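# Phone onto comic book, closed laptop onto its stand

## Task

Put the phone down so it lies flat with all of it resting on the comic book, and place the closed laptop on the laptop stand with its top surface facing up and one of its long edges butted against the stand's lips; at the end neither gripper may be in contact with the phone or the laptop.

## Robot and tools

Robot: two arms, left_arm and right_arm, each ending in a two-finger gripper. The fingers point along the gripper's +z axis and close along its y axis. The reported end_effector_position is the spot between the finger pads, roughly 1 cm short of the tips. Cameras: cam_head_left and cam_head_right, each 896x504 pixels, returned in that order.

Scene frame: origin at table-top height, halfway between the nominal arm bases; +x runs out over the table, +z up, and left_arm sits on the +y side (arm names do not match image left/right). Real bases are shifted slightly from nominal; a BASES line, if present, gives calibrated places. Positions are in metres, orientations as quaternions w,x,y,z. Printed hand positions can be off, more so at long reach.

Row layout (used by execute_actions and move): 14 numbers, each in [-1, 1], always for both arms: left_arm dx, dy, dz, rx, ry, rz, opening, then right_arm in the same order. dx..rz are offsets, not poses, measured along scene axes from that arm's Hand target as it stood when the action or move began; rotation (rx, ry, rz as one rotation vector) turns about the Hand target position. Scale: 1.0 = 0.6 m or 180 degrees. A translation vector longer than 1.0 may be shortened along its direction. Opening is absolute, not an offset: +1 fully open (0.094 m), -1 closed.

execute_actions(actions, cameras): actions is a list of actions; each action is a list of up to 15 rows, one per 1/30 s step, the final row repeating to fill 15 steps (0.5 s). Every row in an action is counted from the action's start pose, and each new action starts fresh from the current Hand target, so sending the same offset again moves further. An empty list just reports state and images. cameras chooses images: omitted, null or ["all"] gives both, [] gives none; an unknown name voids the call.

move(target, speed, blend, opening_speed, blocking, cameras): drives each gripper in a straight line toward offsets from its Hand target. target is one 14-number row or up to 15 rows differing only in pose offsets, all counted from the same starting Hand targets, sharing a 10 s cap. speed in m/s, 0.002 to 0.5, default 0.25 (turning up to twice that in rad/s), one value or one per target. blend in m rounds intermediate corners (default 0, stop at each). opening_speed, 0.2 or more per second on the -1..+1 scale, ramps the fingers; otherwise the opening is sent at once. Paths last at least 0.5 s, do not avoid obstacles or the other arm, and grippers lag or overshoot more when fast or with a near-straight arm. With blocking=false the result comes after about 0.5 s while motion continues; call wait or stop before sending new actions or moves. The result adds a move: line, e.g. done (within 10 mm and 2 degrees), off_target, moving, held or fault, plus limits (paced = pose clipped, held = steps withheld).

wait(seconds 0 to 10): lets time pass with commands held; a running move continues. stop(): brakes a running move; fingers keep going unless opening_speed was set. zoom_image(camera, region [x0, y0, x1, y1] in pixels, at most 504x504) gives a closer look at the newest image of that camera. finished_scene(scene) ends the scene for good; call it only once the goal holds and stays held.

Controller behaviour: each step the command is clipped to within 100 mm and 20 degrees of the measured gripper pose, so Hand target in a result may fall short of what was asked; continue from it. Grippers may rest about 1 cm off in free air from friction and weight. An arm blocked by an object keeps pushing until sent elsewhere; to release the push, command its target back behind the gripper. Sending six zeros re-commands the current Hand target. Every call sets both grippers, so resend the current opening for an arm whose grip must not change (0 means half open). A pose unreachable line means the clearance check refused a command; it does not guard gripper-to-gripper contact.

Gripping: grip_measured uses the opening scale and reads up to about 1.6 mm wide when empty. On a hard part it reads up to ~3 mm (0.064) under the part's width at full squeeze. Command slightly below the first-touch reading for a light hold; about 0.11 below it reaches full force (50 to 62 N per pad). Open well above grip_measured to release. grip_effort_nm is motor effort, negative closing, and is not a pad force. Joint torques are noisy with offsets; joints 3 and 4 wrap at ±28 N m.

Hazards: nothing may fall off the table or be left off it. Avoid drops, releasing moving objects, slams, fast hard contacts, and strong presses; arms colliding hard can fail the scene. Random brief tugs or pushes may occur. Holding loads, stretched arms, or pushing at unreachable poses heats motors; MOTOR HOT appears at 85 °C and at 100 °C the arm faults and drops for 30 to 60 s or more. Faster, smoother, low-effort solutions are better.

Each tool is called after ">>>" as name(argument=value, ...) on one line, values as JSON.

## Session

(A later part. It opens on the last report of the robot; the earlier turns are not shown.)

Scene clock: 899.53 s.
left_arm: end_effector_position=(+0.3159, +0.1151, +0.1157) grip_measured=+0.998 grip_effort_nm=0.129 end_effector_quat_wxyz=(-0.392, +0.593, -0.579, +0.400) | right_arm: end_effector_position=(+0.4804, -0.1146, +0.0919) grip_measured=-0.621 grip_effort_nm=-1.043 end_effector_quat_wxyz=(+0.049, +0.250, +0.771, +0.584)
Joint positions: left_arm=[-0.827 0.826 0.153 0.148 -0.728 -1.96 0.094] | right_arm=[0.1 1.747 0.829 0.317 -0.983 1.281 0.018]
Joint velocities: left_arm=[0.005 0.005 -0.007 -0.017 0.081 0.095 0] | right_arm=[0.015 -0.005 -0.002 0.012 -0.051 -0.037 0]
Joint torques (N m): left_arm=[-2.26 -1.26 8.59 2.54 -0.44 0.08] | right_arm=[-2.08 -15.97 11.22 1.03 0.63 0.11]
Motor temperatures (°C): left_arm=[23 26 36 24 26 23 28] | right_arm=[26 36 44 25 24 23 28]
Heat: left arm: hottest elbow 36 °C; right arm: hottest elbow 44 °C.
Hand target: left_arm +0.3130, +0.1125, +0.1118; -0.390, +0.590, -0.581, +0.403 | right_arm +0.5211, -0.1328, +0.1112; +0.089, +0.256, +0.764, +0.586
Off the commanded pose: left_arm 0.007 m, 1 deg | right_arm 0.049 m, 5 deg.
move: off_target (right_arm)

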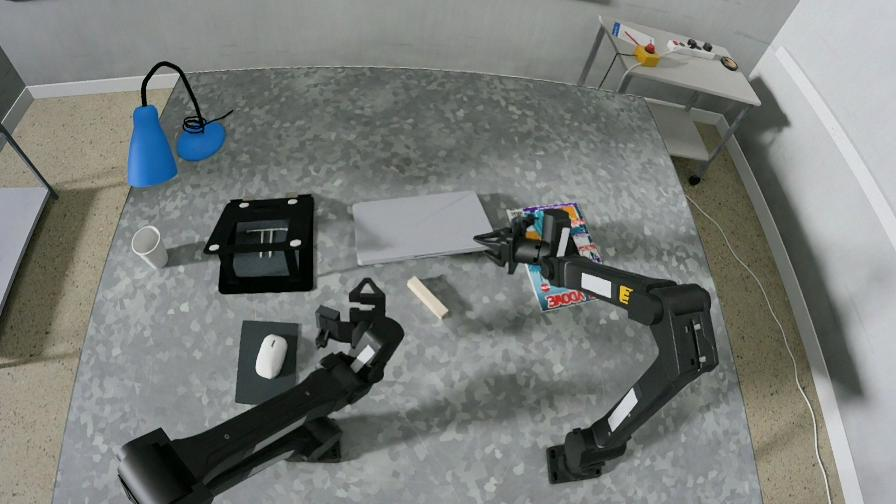

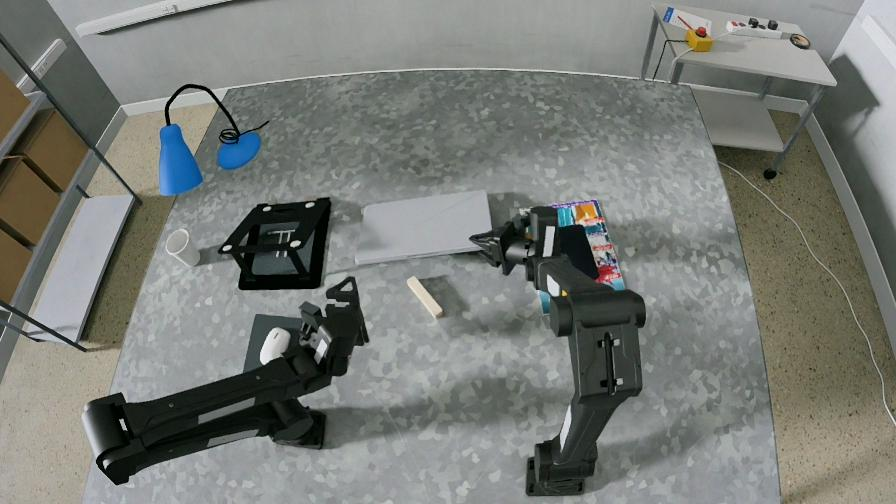

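>>> move(target=[0,-0.004,-0.065,0,0,0,1,0,0,0,0,0,0,-0.85], speed=0.06, cameras=[])

>>> move(target=[0.06,0,0,0,0,0,1,0,0,0,0,0,0,-0.85], speed=0.06)

>>> zoom_image(camera="cam_head_left", region=[280, 170, 530, 360])

>>> zoom_image(camera="cam_head_right", region=[280, 170, 530, 360])

Scene clock: 910.47 s.
left_arm: end_effector_position=(+0.3162, +0.1127, +0.0764) grip_measured=+0.998 grip_effort_nm=0.125 end_effector_quat_wxyz=(-0.392, +0.593, -0.579, +0.400) | right_arm: end_effector_position=(+0.4804, -0.1146, +0.0919) grip_measured=-0.621 grip_effort_nm=-1.038 end_effector_quat_wxyz=(+0.049, +0.250, +0.771, +0.584)
Joint positions: left_arm=[-0.835 1.09 0.098 0.464 -0.735 -1.966 0.094] | right_arm=[0.1 1.747 0.829 0.317 -0.983 1.281 0.018]
Joint velocities: left_arm=[-0.024 -0.005 -0.002 0.012 0.007 -0.051 0] | right_arm=[-0.015 -0.005 -0.007 0.007 0.022 -0.037 0]
Joint torques (N m): left_arm=[-2.73 -3.55 6.28 2.11 -0.42 0.04] | right_arm=[-2.02 -15.97 11.19 1.01 0.63 0.12]
Motor temperatures (°C): left_arm=[23 26 35 24 26 23 28] | right_arm=[26 36 45 25 25 23 28]
Heat: left arm: hottest elbow 35 °C; right arm: hottest elbow 45 °C.
Hand target: left_arm +0.3124, +0.1111, +0.0734; -0.390, +0.590, -0.581, +0.403 | right_arm +0.5211, -0.1328, +0.1112; +0.089, +0.256, +0.764, +0.586
Off the commanded pose: left_arm 0.005 m, 1 deg | right_arm 0.049 m, 5 deg.
move: off_target (right_arm)
No camera images: "cameras" was empty.

Scene clock: 911.73 s.
left_arm: end_effector_position=(+0.3291, +0.1205, +0.0579) grip_measured=+0.998 grip_effort_nm=0.125 end_effector_quat_wxyz=(-0.385, +0.590, -0.597, +0.384) | right_arm: end_effector_position=(+0.4804, -0.1146, +0.0919) grip_measured=-0.621 grip_effort_nm=-1.043 end_effector_quat_wxyz=(+0.049, +0.250, +0.771, +0.584)
Joint positions: left_arm=[-0.741 1.215 0.098 0.585 -0.634 -1.9 0.094] | right_arm=[0.1 1.747 0.829 0.317 -0.983 1.281 0.018]
Joint velocities: left_arm=[-0.005 -0.005 -0.002 0.002 -0.066 -0.037 0] | right_arm=[-0.015 -0.005 -0.007 0.012 -0.051 -0.051 0]
Joint torques (N m): left_arm=[-0.26 -4.13 10.11 2.29 -0.14 0.17] | right_arm=[-2.14 -15.91 11.18 1.03 0.63 0.11]
Motor temperatures (°C): left_arm=[23 26 35 24 26 23 28] | right_arm=[26 36 46 25 25 23 28]
Heat: left arm: hottest elbow 35 °C; right arm: hottest elbow 46 °C.
Hand target: left_arm +0.3481, +0.1105, +0.0733; -0.390, +0.590, -0.581, +0.403 | right_arm +0.5211, -0.1328, +0.1112; +0.089, +0.256, +0.764, +0.586
Off the commanded pose: left_arm 0.026 m, 3 deg | right_arm 0.049 m, 5 deg.
move: off_target (left_arm, right_arm)

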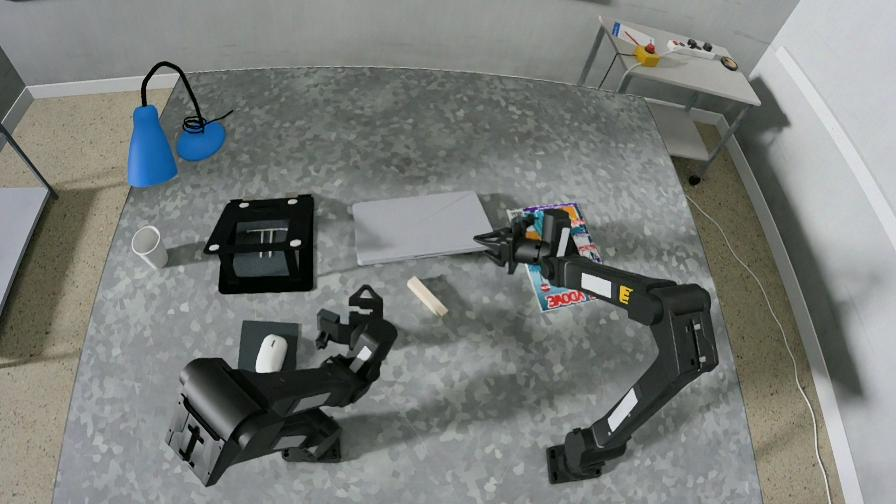

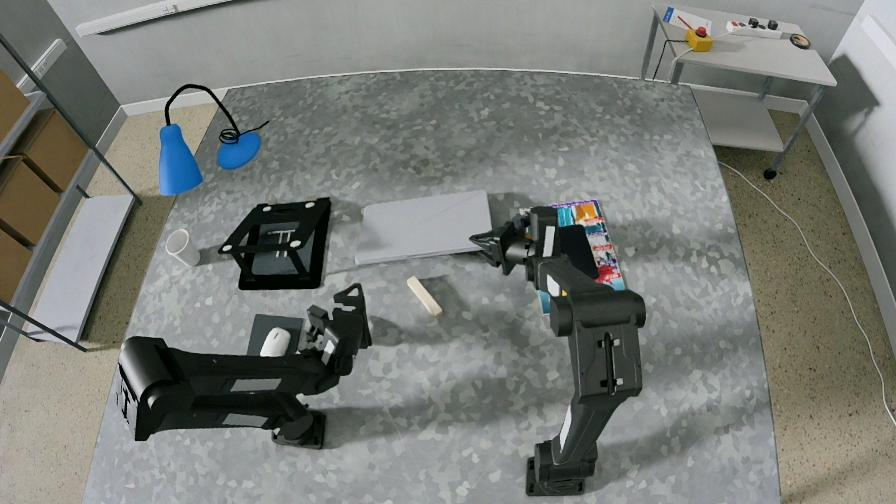

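Scaled by 2.016.

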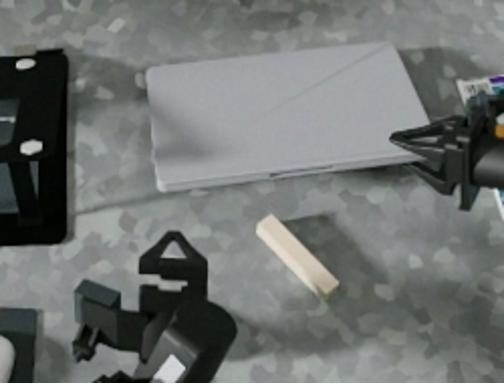

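Scaled by 2.016.

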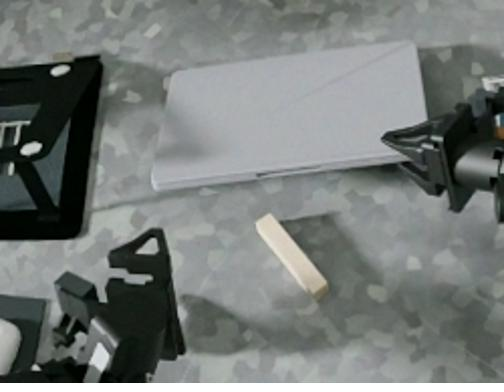

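>>> move(target=[0.03,-0.015,0.035,0,0,0,1,-0.05,0.015,0,0,0,0,-0.85], speed=0.06)

>>> zoom_image(camera="cam_head_left", region=[280, 170, 530, 360])

Scene clock: 915.50 s.
left_arm: end_effector_position=(+0.3472, +0.1101, +0.0746) grip_measured=+0.998 grip_effort_nm=0.120 end_effector_quat_wxyz=(-0.385, +0.590, -0.595, +0.387) | right_arm: end_effector_position=(+0.4818, -0.1153, +0.0912) grip_measured=-0.623 grip_effort_nm=-1.038 end_effector_quat_wxyz=(+0.058, +0.254, +0.770, +0.583)
Joint positions: left_arm=[-0.721 1.183 0.161 0.504 -0.617 -1.888 0.094] | right_arm=[0.101 1.747 0.822 0.341 -0.966 1.292 0.018]
Joint velocities: left_arm=[-0.005 -0.015 0.007 -0.002 -0.066 -0.007 -0.001] | right_arm=[-0.005 -0.005 -0.017 -0.002 -0.051 -0.022 0]
Joint torques (N m): left_arm=[-0.21 -5.3 11.49 1.18 -0.11 0.21] | right_arm=[-0.21 -19.66 6.01 2.11 0.83 0.23]
Motor temperatures (°C): left_arm=[23 26 35 24 26 23 28] | right_arm=[26 36 46 25 25 23 28]
Heat: left arm: hottest elbow 35 °C; right arm: hottest elbow 46 °C.
Hand target: left_arm +0.3663, +0.1009, +0.0939; -0.390, +0.590, -0.581, +0.403 | right_arm +0.4913, -0.1234, +0.1118; +0.089, +0.256, +0.764, +0.586
Off the commanded pose: left_arm 0.029 m, 2 deg | right_arm 0.024 m, 4 deg.
move: off_target (left_arm, right_arm)

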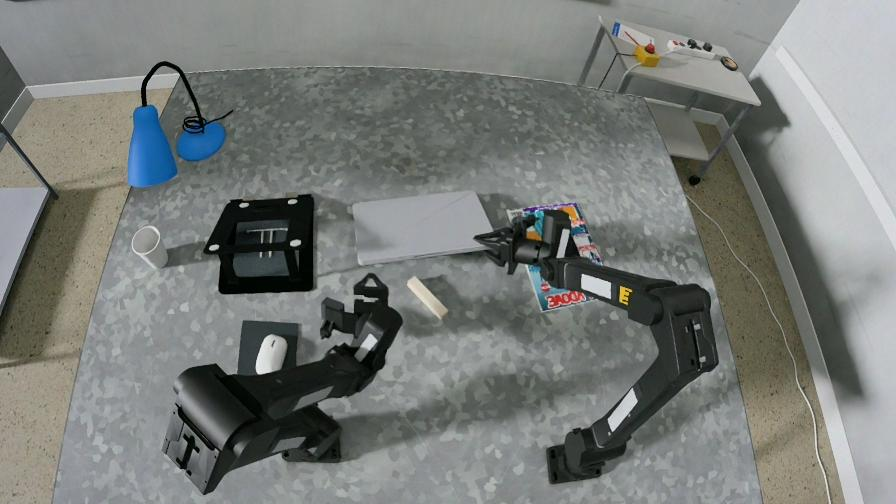

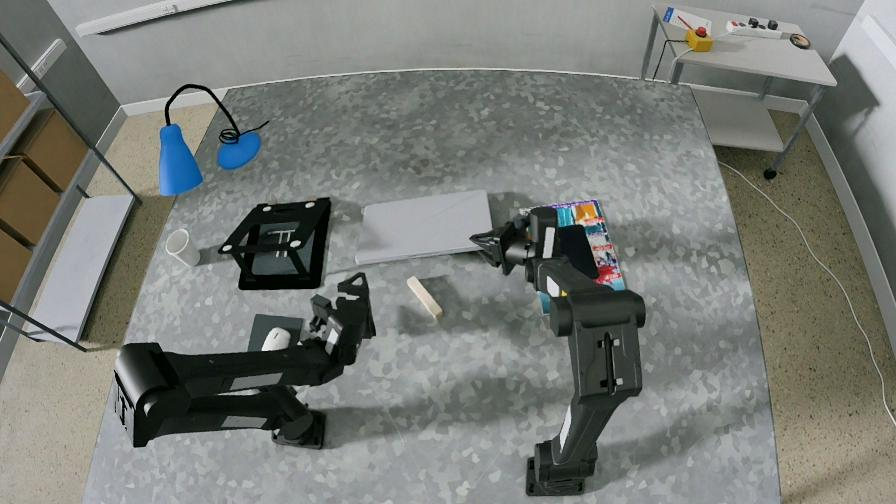

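Scaled by 2.016.

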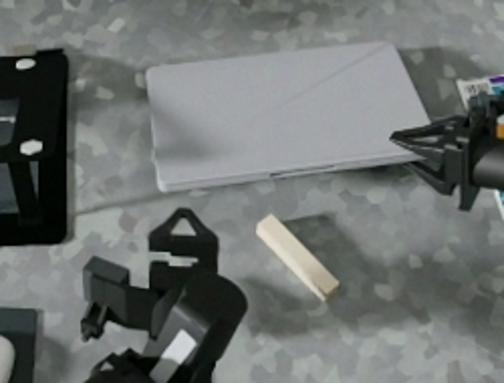

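>>> move(target=[0.075,0.005,0,0,0,0,1,0,0,0,0,0,0,-0.85], speed=0.06)

>>> zoom_image(camera="cam_head_left", region=[280, 170, 530, 360])

>>> zoom_image(camera="cam_head_right", region=[280, 170, 530, 360])

Scene clock: 919.13 s.
left_arm: end_effector_position=(+0.3883, +0.1113, +0.0749) grip_measured=+0.998 grip_effort_nm=0.129 end_effector_quat_wxyz=(-0.381, +0.592, -0.598, +0.382) | right_arm: end_effector_position=(+0.4818, -0.1153, +0.0913) grip_measured=-0.623 grip_effort_nm=-1.038 end_effector_quat_wxyz=(+0.057, +0.254, +0.770, +0.583)
Joint positions: left_arm=[-0.605 1.292 0.243 0.549 -0.513 -1.828 0.094] | right_arm=[0.101 1.747 0.822 0.342 -0.966 1.293 0.018]
Joint velocities: left_arm=[0.005 -0.005 0.002 0.032 -0.007 0.022 0] | right_arm=[0.005 -0.005 -0.012 -0.002 -0.139 -0.007 0]
Joint torques (N m): left_arm=[0.21 -6.01 11.36 2.48 -0.09 0.14] | right_arm=[-0.26 -19.66 6.01 1.96 0.83 0.22]
Motor temperatures (°C): left_arm=[23 26 36 24 26 23 28] | right_arm=[26 36 44 25 25 23 28]
Heat: left arm: hottest elbow 36 °C; right arm: hottest elbow 44 °C.
Hand target: left_arm +0.4110, +0.1033, +0.0936; -0.390, +0.590, -0.581, +0.402 | right_arm +0.4913, -0.1234, +0.1118; +0.089, +0.256, +0.764, +0.586
Off the commanded pose: left_arm 0.031 m, 3 deg | right_arm 0.024 m, 4 deg.
move: off_target (left_arm, right_arm)

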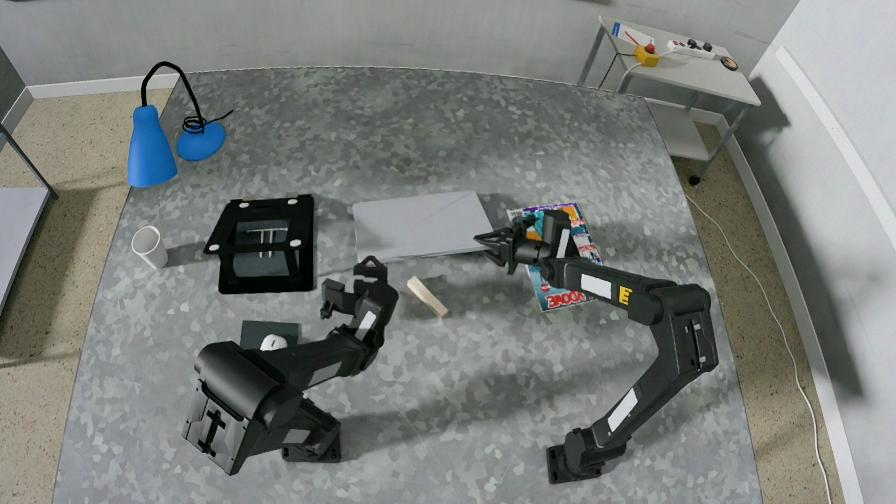

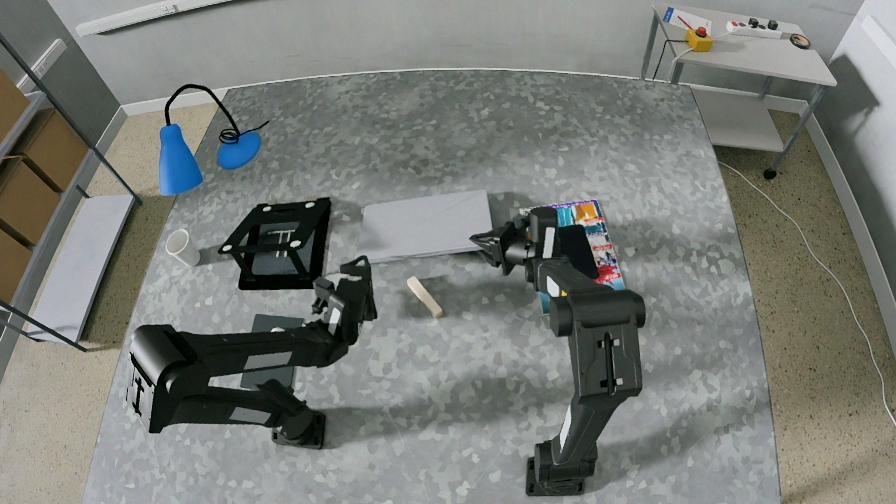

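Scaled by 2.016.

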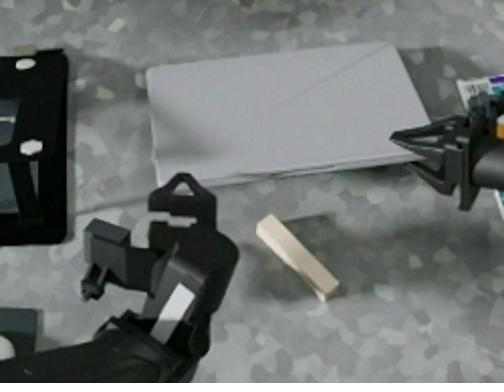

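Scaled by 2.016.

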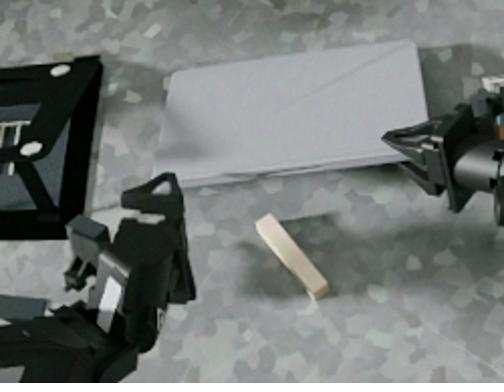

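>>> move(target=[0.05,0.003,0,0,0,0,1,0,0,0,0,0,0,-0.85], speed=0.05)

>>> zoom_image(camera="cam_head_left", region=[280, 170, 530, 360])

>>> zoom_image(camera="cam_head_right", region=[280, 170, 530, 360])

Scene clock: 922.73 s.
left_arm: end_effector_position=(+0.4176, +0.1110, +0.0751) grip_measured=+0.998 grip_effort_nm=0.125 end_effector_quat_wxyz=(-0.380, +0.593, -0.598, +0.382) | right_arm: end_effector_position=(+0.4818, -0.1153, +0.0913) grip_measured=-0.623 grip_effort_nm=-1.038 end_effector_quat_wxyz=(+0.057, +0.254, +0.770, +0.583)
Joint positions: left_arm=[-0.545 1.366 0.305 0.575 -0.458 -1.799 0.094] | right_arm=[0.101 1.747 0.822 0.342 -0.966 1.293 0.018]
Joint velocities: left_arm=[-0.005 -0.005 -0.012 0.012 0.066 -0.066 0] | right_arm=[-0.015 0.005 -0.002 -0.017 -0.022 0.022 -0.001]
Joint torques (N m): left_arm=[0.15 -6.01 11.33 2.56 -0.02 0.16] | right_arm=[-0.32 -19.66 6 1.95 0.83 0.22]
Motor temperatures (°C): left_arm=[22 26 36 24 26 23 28] | right_arm=[26 37 44 25 25 23 28]
Heat: left arm: hottest elbow 36 °C; right arm: hottest elbow 44 °C.
Hand target: left_arm +0.4410, +0.1047, +0.0934; -0.390, +0.590, -0.582, +0.402 | right_arm +0.4913, -0.1234, +0.1118; +0.089, +0.256, +0.764, +0.586
Off the commanded pose: left_arm 0.030 m, 3 deg | right_arm 0.024 m, 4 deg.
move: off_target (left_arm, right_arm)

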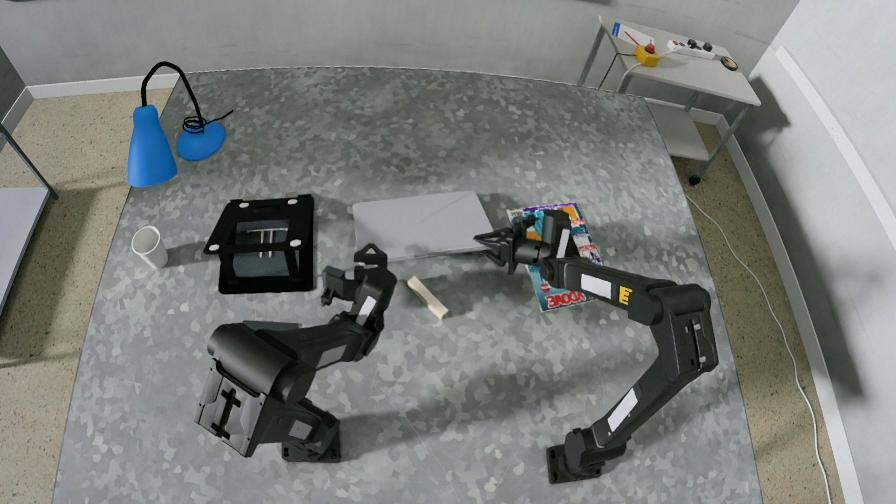

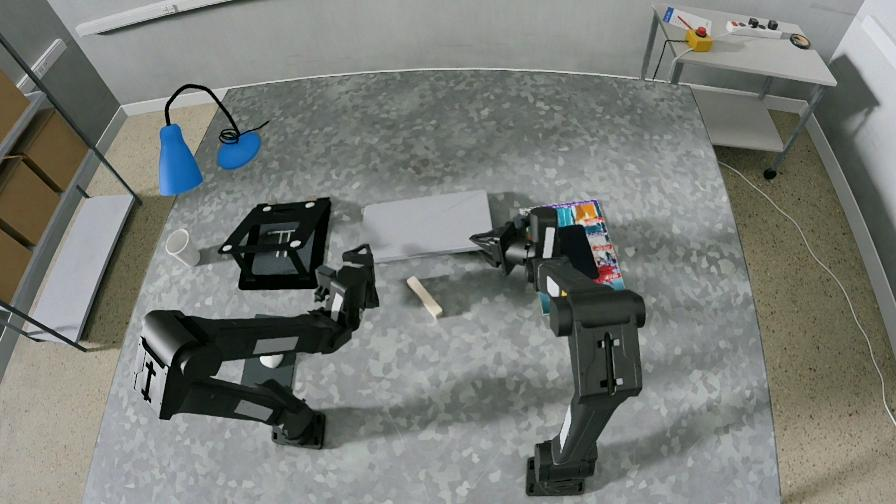

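Scaled by 2.016.

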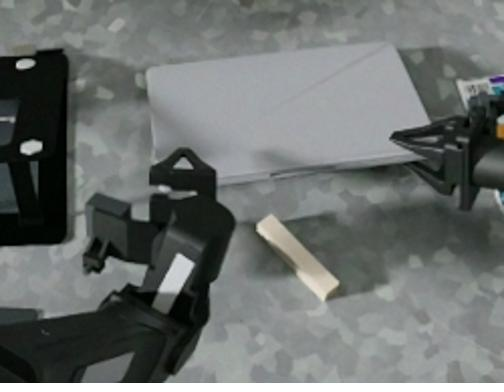

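Scaled by 2.016.

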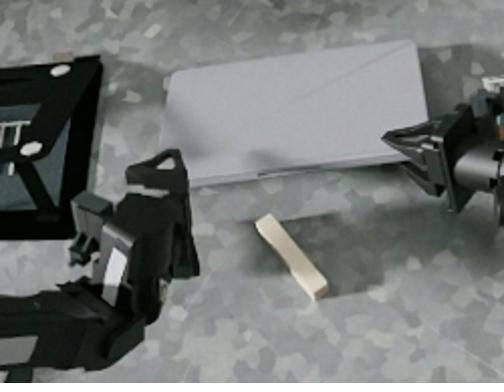

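>>> execute_actions(actions=[])

>>> zoom_image(camera="cam_head_left", region=[270, 150, 550, 330])

>>> zoom_image(camera="cam_head_right", region=[270, 150, 550, 330])

Scene clock: 934.23 s.
left_arm: end_effector_position=(+0.4176, +0.1110, +0.0751) grip_measured=+0.998 grip_effort_nm=0.125 end_effector_quat_wxyz=(-0.380, +0.593, -0.598, +0.383) | right_arm: end_effector_position=(+0.4818, -0.1153, +0.0913) grip_measured=-0.623 grip_effort_nm=-1.038 end_effector_quat_wxyz=(+0.057, +0.254, +0.770, +0.583)
Joint positions: left_arm=[-0.545 1.367 0.305 0.576 -0.458 -1.799 0.094] | right_arm=[0.101 1.747 0.822 0.342 -0.966 1.293 0.018]
Joint velocities: left_arm=[-0.015 -0.005 -0.007 -0.002 -0.066 -0.066 -0.001] | right_arm=[-0.015 -0.005 0.007 0.002 -0.051 0.037 -0.001]
Joint torques (N m): left_arm=[-0.56 -6.77 11.29 2.32 -0.1 0.13] | right_arm=[-0.32 -19.72 6.02 1.95 0.82 0.21]
Motor temperatures (°C): left_arm=[22 26 37 24 26 23 28] | right_arm=[26 38 41 25 25 23 28]
Heat: left arm: hottest elbow 37 °C; right arm: hottest elbow 41 °C.
Hand target: left_arm +0.4410, +0.1047, +0.0934; -0.390, +0.590, -0.581, +0.402 | right_arm +0.4913, -0.1234, +0.1118; +0.089, +0.256, +0.764, +0.586
Tool commands: left_gripper/opening=+1.0 right_gripper/opening=-0.85
Off the commanded pose: left_arm 0.030 m, 3 deg | right_arm 0.024 m, 4 deg.

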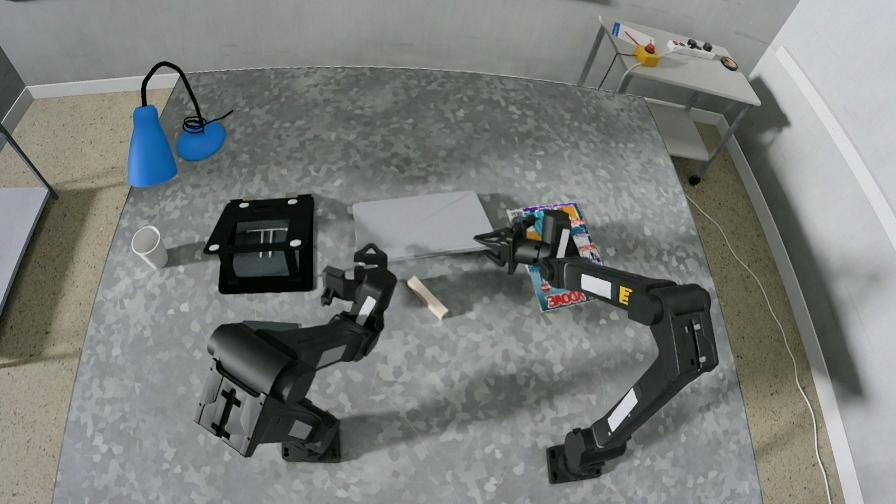

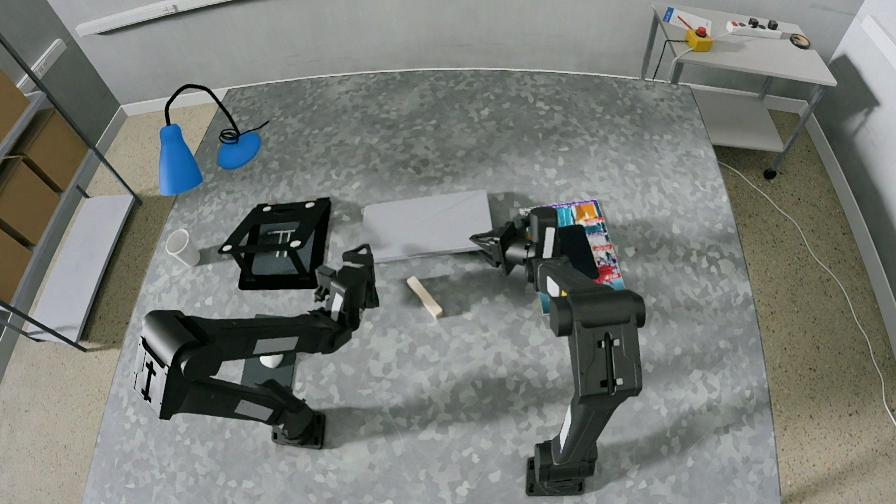

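Scaled by 1.800.

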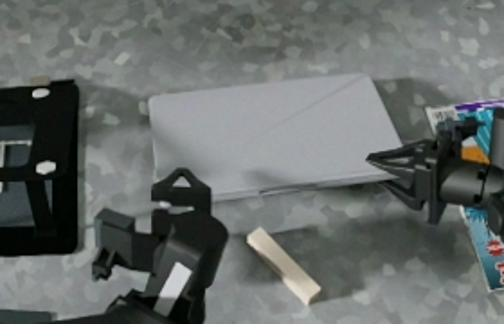

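Scaled by 1.800.

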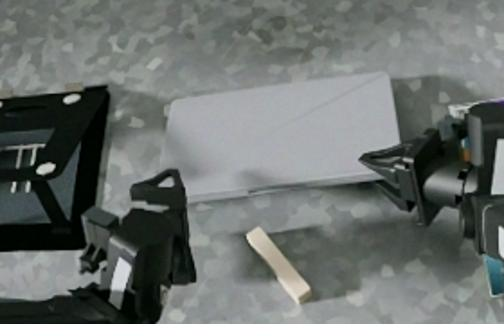

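>>> move(target=[0.033,0,-0.005,0,0,0,1,0,0,0,0,0,0,-0.85], speed=0.05)

>>> zoom_image(camera="cam_head_left", region=[270, 150, 550, 330])

>>> zoom_image(camera="cam_head_right", region=[270, 150, 550, 330])

Scene clock: 938.40 s.
left_arm: end_effector_position=(+0.4373, +0.1098, +0.0727) grip_measured=+0.998 grip_effort_nm=0.125 end_effector_quat_wxyz=(-0.380, +0.593, -0.598, +0.383) | right_arm: end_effector_position=(+0.4818, -0.1153, +0.0913) grip_measured=-0.623 grip_effort_nm=-1.038 end_effector_quat_wxyz=(+0.057, +0.254, +0.770, +0.583)
Joint positions: left_arm=[-0.514 1.425 0.349 0.597 -0.431 -1.785 0.094] | right_arm=[0.101 1.747 0.822 0.342 -0.966 1.293 0.018]
Joint velocities: left_arm=[0.005 0.005 0.002 -0.002 0.022 -0.037 -0.001] | right_arm=[-0.024 -0.024 0.002 0.002 0.022 -0.022 0]
Joint torques (N m): left_arm=[0.03 -8.29 11.06 2.43 -0.08 0.09] | right_arm=[-0.26 -19.78 6 1.96 0.82 0.21]
Motor temperatures (°C): left_arm=[22 26 37 24 26 23 28] | right_arm=[26 38 41 25 25 23 28]
Heat: left arm: hottest elbow 37 °C; right arm: hottest elbow 41 °C.
Hand target: left_arm +0.4608, +0.1044, +0.0904; -0.390, +0.590, -0.581, +0.402 | right_arm +0.4913, -0.1234, +0.1118; +0.089, +0.256, +0.764, +0.586
Off the commanded pose: left_arm 0.030 m, 3 deg | right_arm 0.024 m, 4 deg.
move: off_target (left_arm, right_arm)

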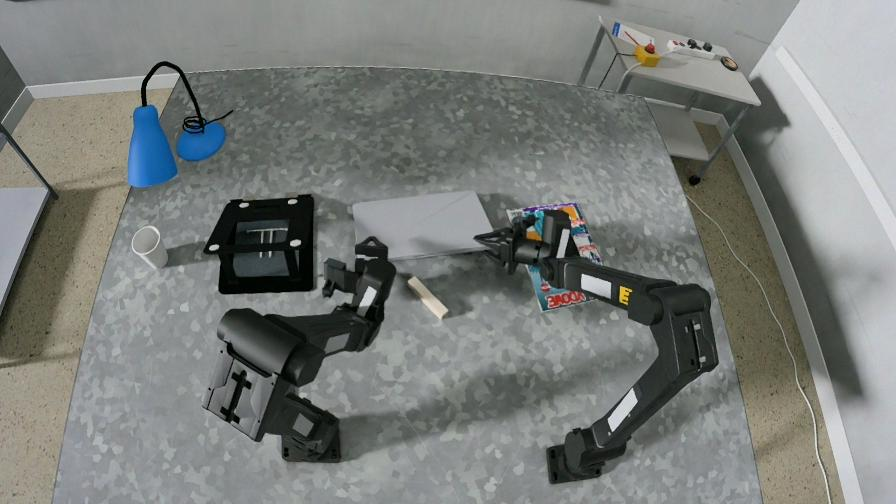

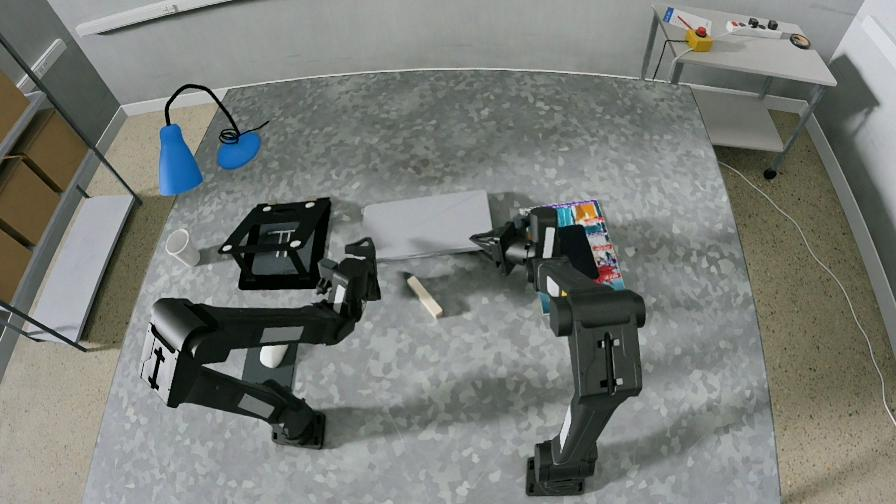

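Scaled by 1.800.

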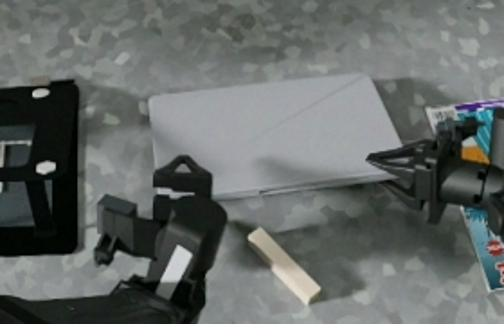

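Scaled by 1.800.

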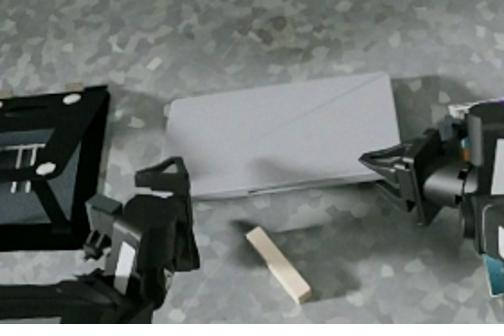

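>>> move(target=[0,0,0,0,0,0,0.0,0,0,0,0,0,0,-0.85], opening_speed=0.5)

>>> zoom_image(camera="cam_head_left", region=[270, 150, 550, 330])

>>> zoom_image(camera="cam_head_right", region=[270, 150, 550, 330])

Scene clock: 947.10 s.
left_arm: end_effector_position=(+0.4374, +0.1097, +0.0727) grip_measured=+0.003 grip_effort_nm=-0.081 end_effector_quat_wxyz=(-0.380, +0.593, -0.598, +0.383) | right_arm: end_effector_position=(+0.4818, -0.1153, +0.0913) grip_measured=-0.623 grip_effort_nm=-1.033 end_effector_quat_wxyz=(+0.057, +0.254, +0.770, +0.583)
Joint positions: left_arm=[-0.514 1.426 0.349 0.598 -0.43 -1.784 0.047] | right_arm=[0.101 1.747 0.822 0.342 -0.966 1.293 0.018]
Joint velocities: left_arm=[-0.015 -0.005 -0.012 0.002 0.037 -0.007 -0.001] | right_arm=[0.005 -0.005 -0.007 0.002 -0.037 -0.051 -0.001]
Joint torques (N m): left_arm=[-0.62 -8.59 11.12 2.5 -0.04 0.2] | right_arm=[-0.26 -19.66 6.01 1.95 0.82 0.21]
Motor temperatures (°C): left_arm=[22 26 37 24 26 23 28] | right_arm=[26 38 40 25 25 23 28]
Heat: left arm: hottest elbow 37 °C; right arm: hottest elbow 40 °C.
Hand target: left_arm +0.4608, +0.1044, +0.0904; -0.390, +0.590, -0.582, +0.402 | right_arm +0.4913, -0.1234, +0.1118; +0.089, +0.256, +0.764, +0.586
Off the commanded pose: left_arm 0.030 m, 3 deg | right_arm 0.024 m, 4 deg.
move: off_target (left_arm, right_arm)

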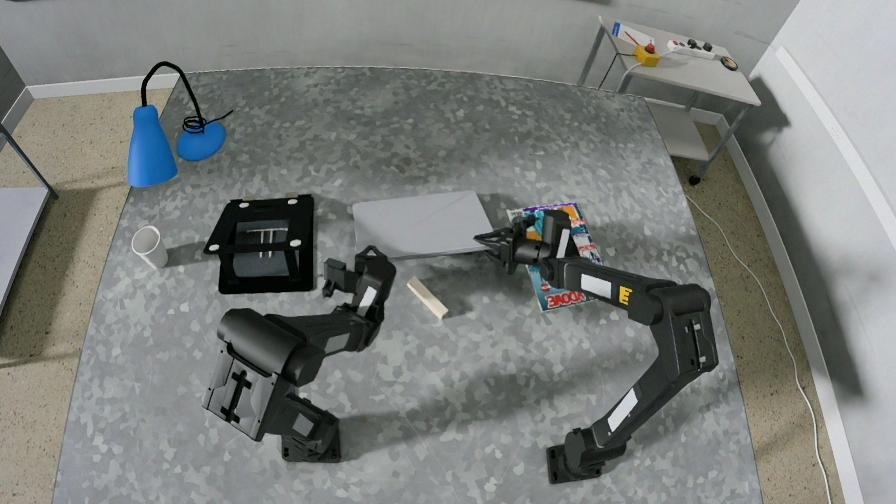

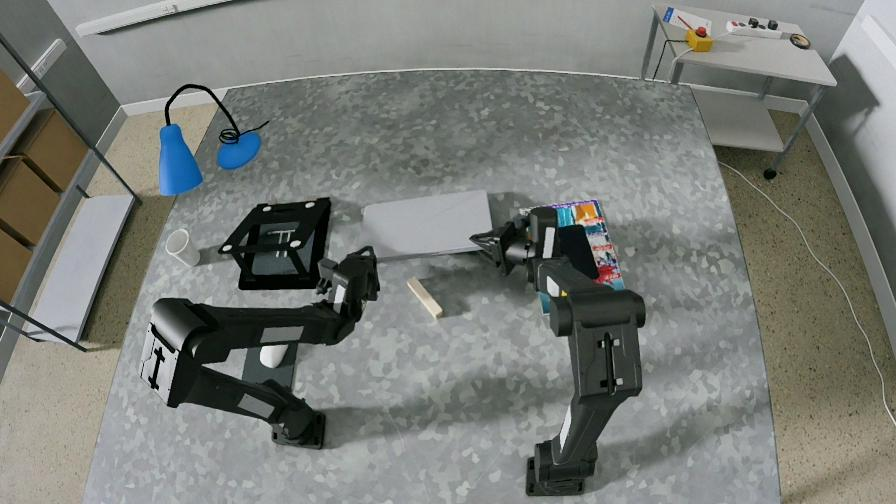

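Scaled by 1.800.

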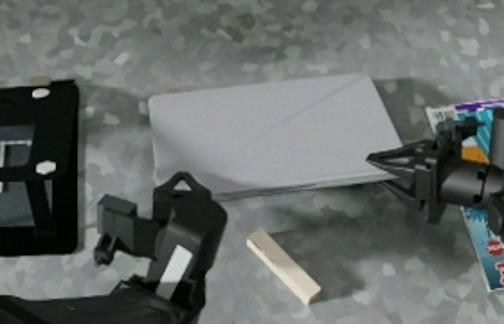

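Scaled by 1.800.

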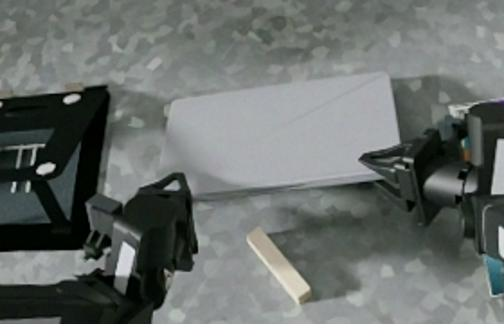

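>>> move(target=[0,0,0,0,0,0,-0.4,0,0,0,0,0,0,-0.85], opening_speed=0.4)

>>> zoom_image(camera="cam_head_left", region=[270, 150, 550, 330])

>>> zoom_image(camera="cam_head_right", region=[270, 150, 550, 330])

Scene clock: 951.23 s.
left_arm: end_effector_position=(+0.4386, +0.1094, +0.0742) grip_measured=-0.397 grip_effort_nm=-0.090 end_effector_quat_wxyz=(-0.381, +0.593, -0.596, +0.385) | right_arm: end_effector_position=(+0.4817, -0.1151, +0.0913) grip_measured=-0.623 grip_effort_nm=-1.038 end_effector_quat_wxyz=(+0.057, +0.254, +0.770, +0.583)
Joint positions: left_arm=[-0.513 1.426 0.352 0.601 -0.43 -1.784 0.028] | right_arm=[0.102 1.747 0.822 0.342 -0.966 1.293 0.018]
Joint velocities: left_arm=[-0.005 -0.015 -0.002 0.002 0.037 -0.037 -0.001] | right_arm=[-0.005 0.005 -0.002 -0.012 -0.022 -0.037 0]
Joint torques (N m): left_arm=[-0.44 -7.65 10.92 2.65 -0.07 0.17] | right_arm=[-0.26 -19.66 5.97 1.95 0.83 0.21]
Motor temperatures (°C): left_arm=[22 26 37 24 26 23 28] | right_arm=[26 38 39 25 25 23 28]
Heat: left arm: hottest elbow 37 °C; right arm: hottest elbow 39 °C.
Hand target: left_arm +0.4608, +0.1044, +0.0903; -0.390, +0.590, -0.582, +0.402 | right_arm +0.4912, -0.1232, +0.1119; +0.089, +0.256, +0.764, +0.586
Off the commanded pose: left_arm 0.028 m, 3 deg | right_arm 0.024 m, 4 deg.
move: off_target (left_arm, right_arm)

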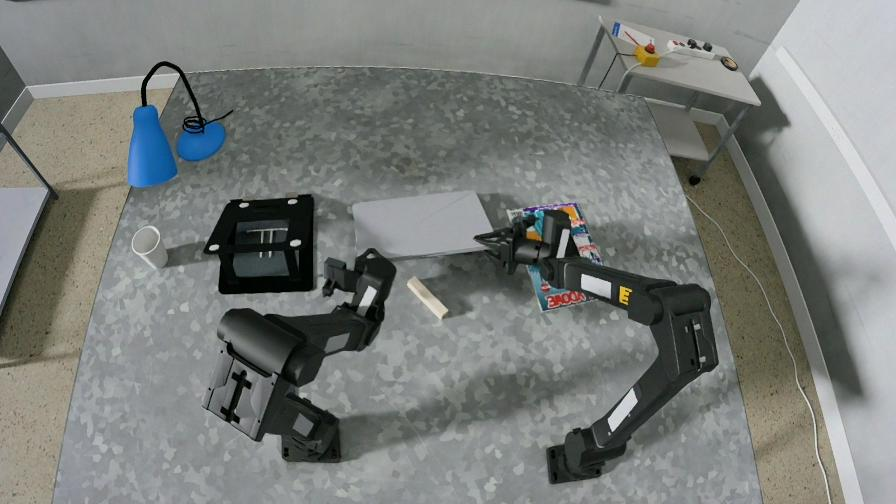

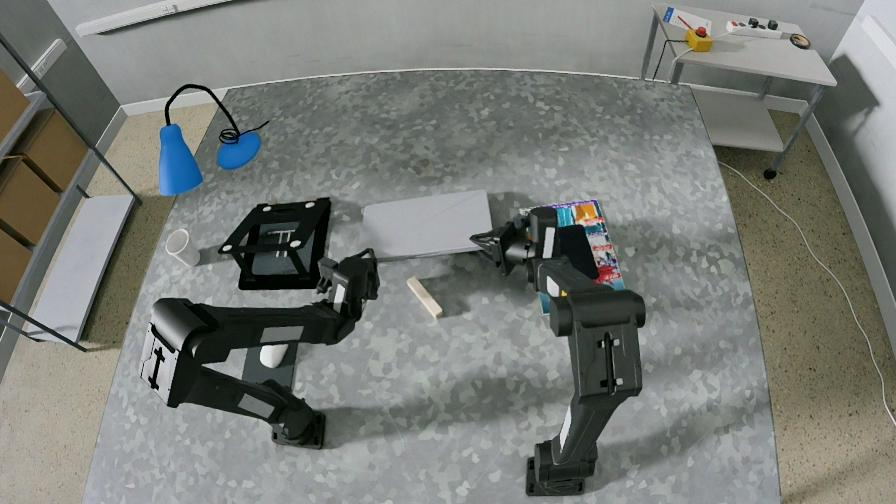

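Scaled by 1.800.

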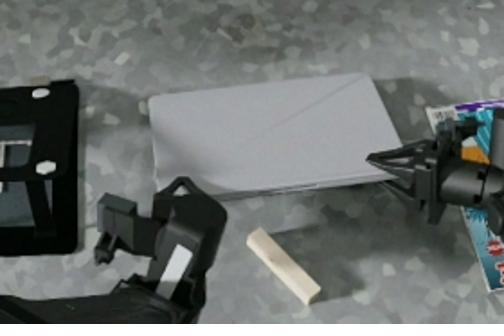

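Scaled by 1.800.

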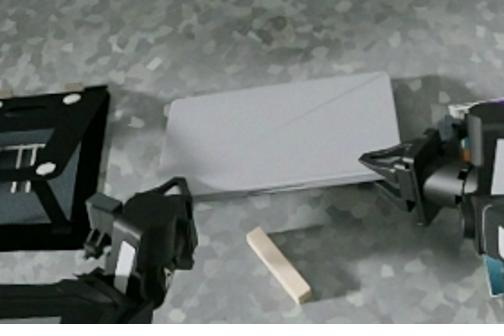

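>>> move(target=[0,0,0,0,0,0,-0.85,0,0,0,0,0,0,-0.85], opening_speed=0.3)

>>> zoom_image(camera="cam_head_left", region=[270, 150, 550, 330])

>>> zoom_image(camera="cam_head_right", region=[270, 150, 550, 330])

Scene clock: 954.90 s.
left_arm: end_effector_position=(+0.4408, +0.1088, +0.0782) grip_measured=-0.612 grip_effort_nm=-1.004 end_effector_quat_wxyz=(-0.380, +0.596, -0.587, +0.395) | right_arm: end_effector_position=(+0.4820, -0.1153, +0.0912) grip_measured=-0.625 grip_effort_nm=-1.033 end_effector_quat_wxyz=(+0.056, +0.257, +0.769, +0.583)
Joint positions: left_arm=[-0.512 1.426 0.353 0.618 -0.43 -1.798 0.018] | right_arm=[0.102 1.747 0.822 0.342 -0.964 1.301 0.018]
Joint velocities: left_arm=[-0.005 -0.015 -0.002 0.002 -0.022 -0.022 0] | right_arm=[0.015 -0.005 -0.002 -0.002 -0.066 0.022 0]
Joint torques (N m): left_arm=[-0.26 -8.7 10.81 1.87 -0.05 0.31] | right_arm=[-0.21 -19.6 5.97 1.94 0.76 0.14]
Motor temperatures (°C): left_arm=[22 26 37 24 26 23 28] | right_arm=[26 39 39 25 25 23 28]
Heat: left arm: hottest elbow 37 °C; right arm: hottest shoulder 39 °C.
Hand target: left_arm +0.4608, +0.1044, +0.0903; -0.390, +0.590, -0.582, +0.402 | right_arm +0.4912, -0.1233, +0.1119; +0.089, +0.256, +0.764, +0.586
Off the commanded pose: left_arm 0.024 m, 2 deg | right_arm 0.024 m, 4 deg.
move: off_target (left_arm, right_arm)

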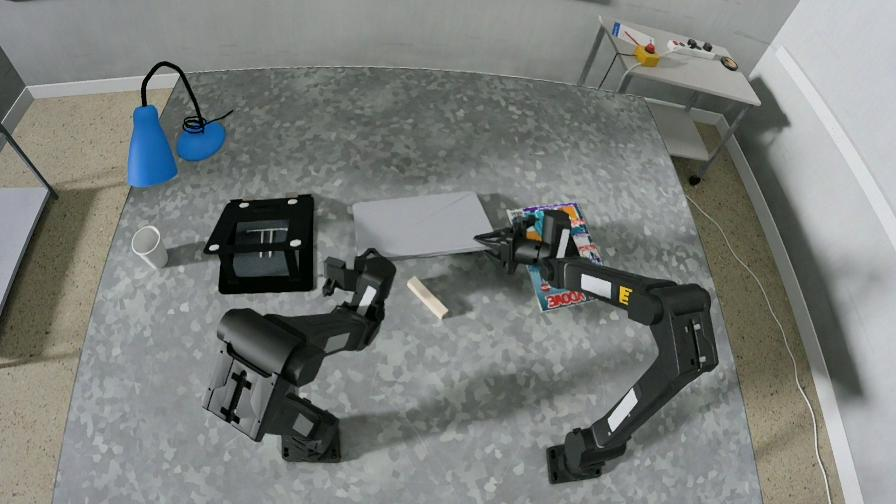

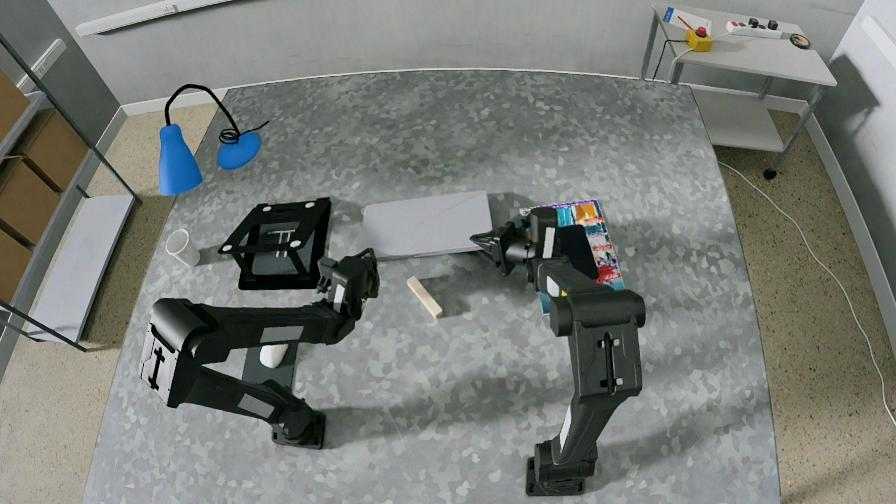

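Scaled by 1.800.

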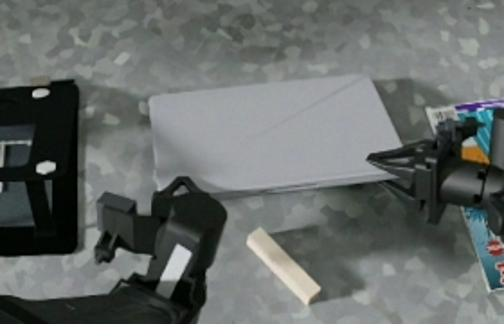

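Scaled by 1.800.

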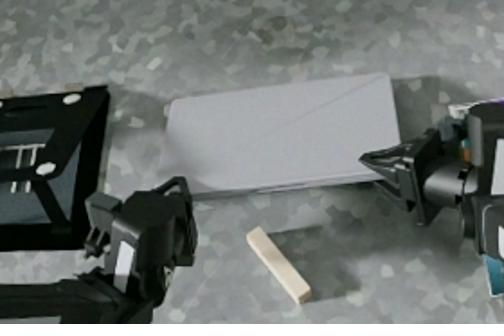

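>>> move(target=[0,0,0.06,0,0,0,-0.85,0,0,0.06,0,0,0,-0.85], speed=0.05)

Scene clock: 959.93 s.
left_arm: end_effector_position=(+0.4405, +0.1079, +0.0930) grip_measured=-0.617 grip_effort_nm=-1.009 end_effector_quat_wxyz=(-0.370, +0.602, -0.595, +0.383) | right_arm: end_effector_position=(+0.4771, -0.1173, +0.1070) grip_measured=-0.625 grip_effort_nm=-1.038 end_effector_quat_wxyz=(+0.044, +0.278, +0.768, +0.575)
Joint positions: left_arm=[-0.511 1.337 0.381 0.461 -0.421 -1.81 0.018] | right_arm=[0.102 1.689 0.822 0.253 -0.949 1.322 0.018]
Joint velocities: left_arm=[0.005 -0.005 0.012 -0.002 -0.081 0.007 -0.003] | right_arm=[0.005 -0.005 -0.002 -0.002 0.037 0.007 0]
Joint torques (N m): left_arm=[-0.91 -11.58 12.14 1.39 -0.51 0.34] | right_arm=[-0.21 -21.13 8.09 1.43 0.3 -0.03]
Motor temperatures (°C): left_arm=[22 26 37 24 26 24 28] | right_arm=[26 39 38 25 25 23 28]
Heat: left arm: hottest elbow 37 °C; right arm: hottest shoulder 39 °C.
Hand target: left_arm +0.4612, +0.1038, +0.1260; -0.390, +0.590, -0.582, +0.402 | right_arm +0.4920, -0.1233, +0.1479; +0.089, +0.256, +0.764, +0.586
Off the commanded pose: left_arm 0.039 m, 4 deg | right_arm 0.044 m, 6 deg.
move: off_target (left_arm, right_arm)

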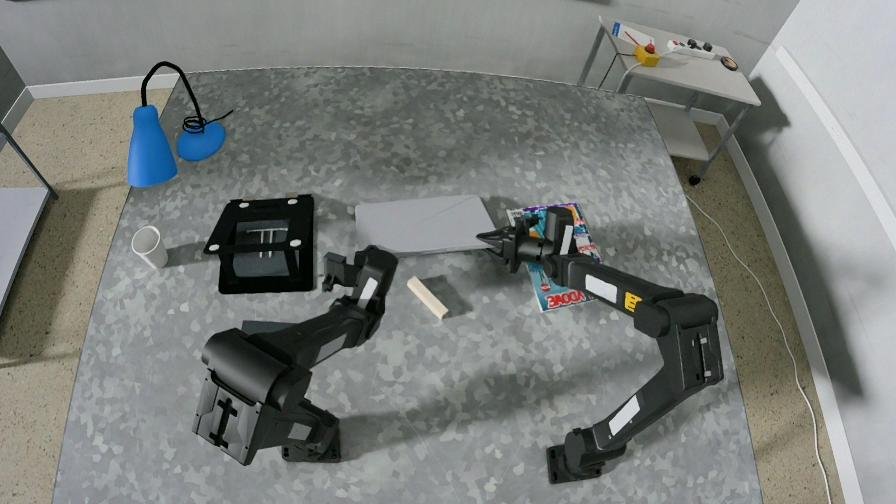

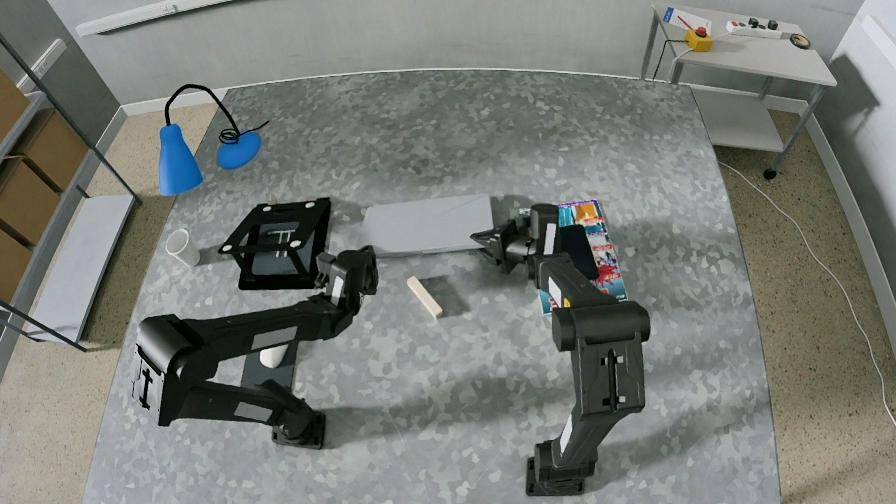

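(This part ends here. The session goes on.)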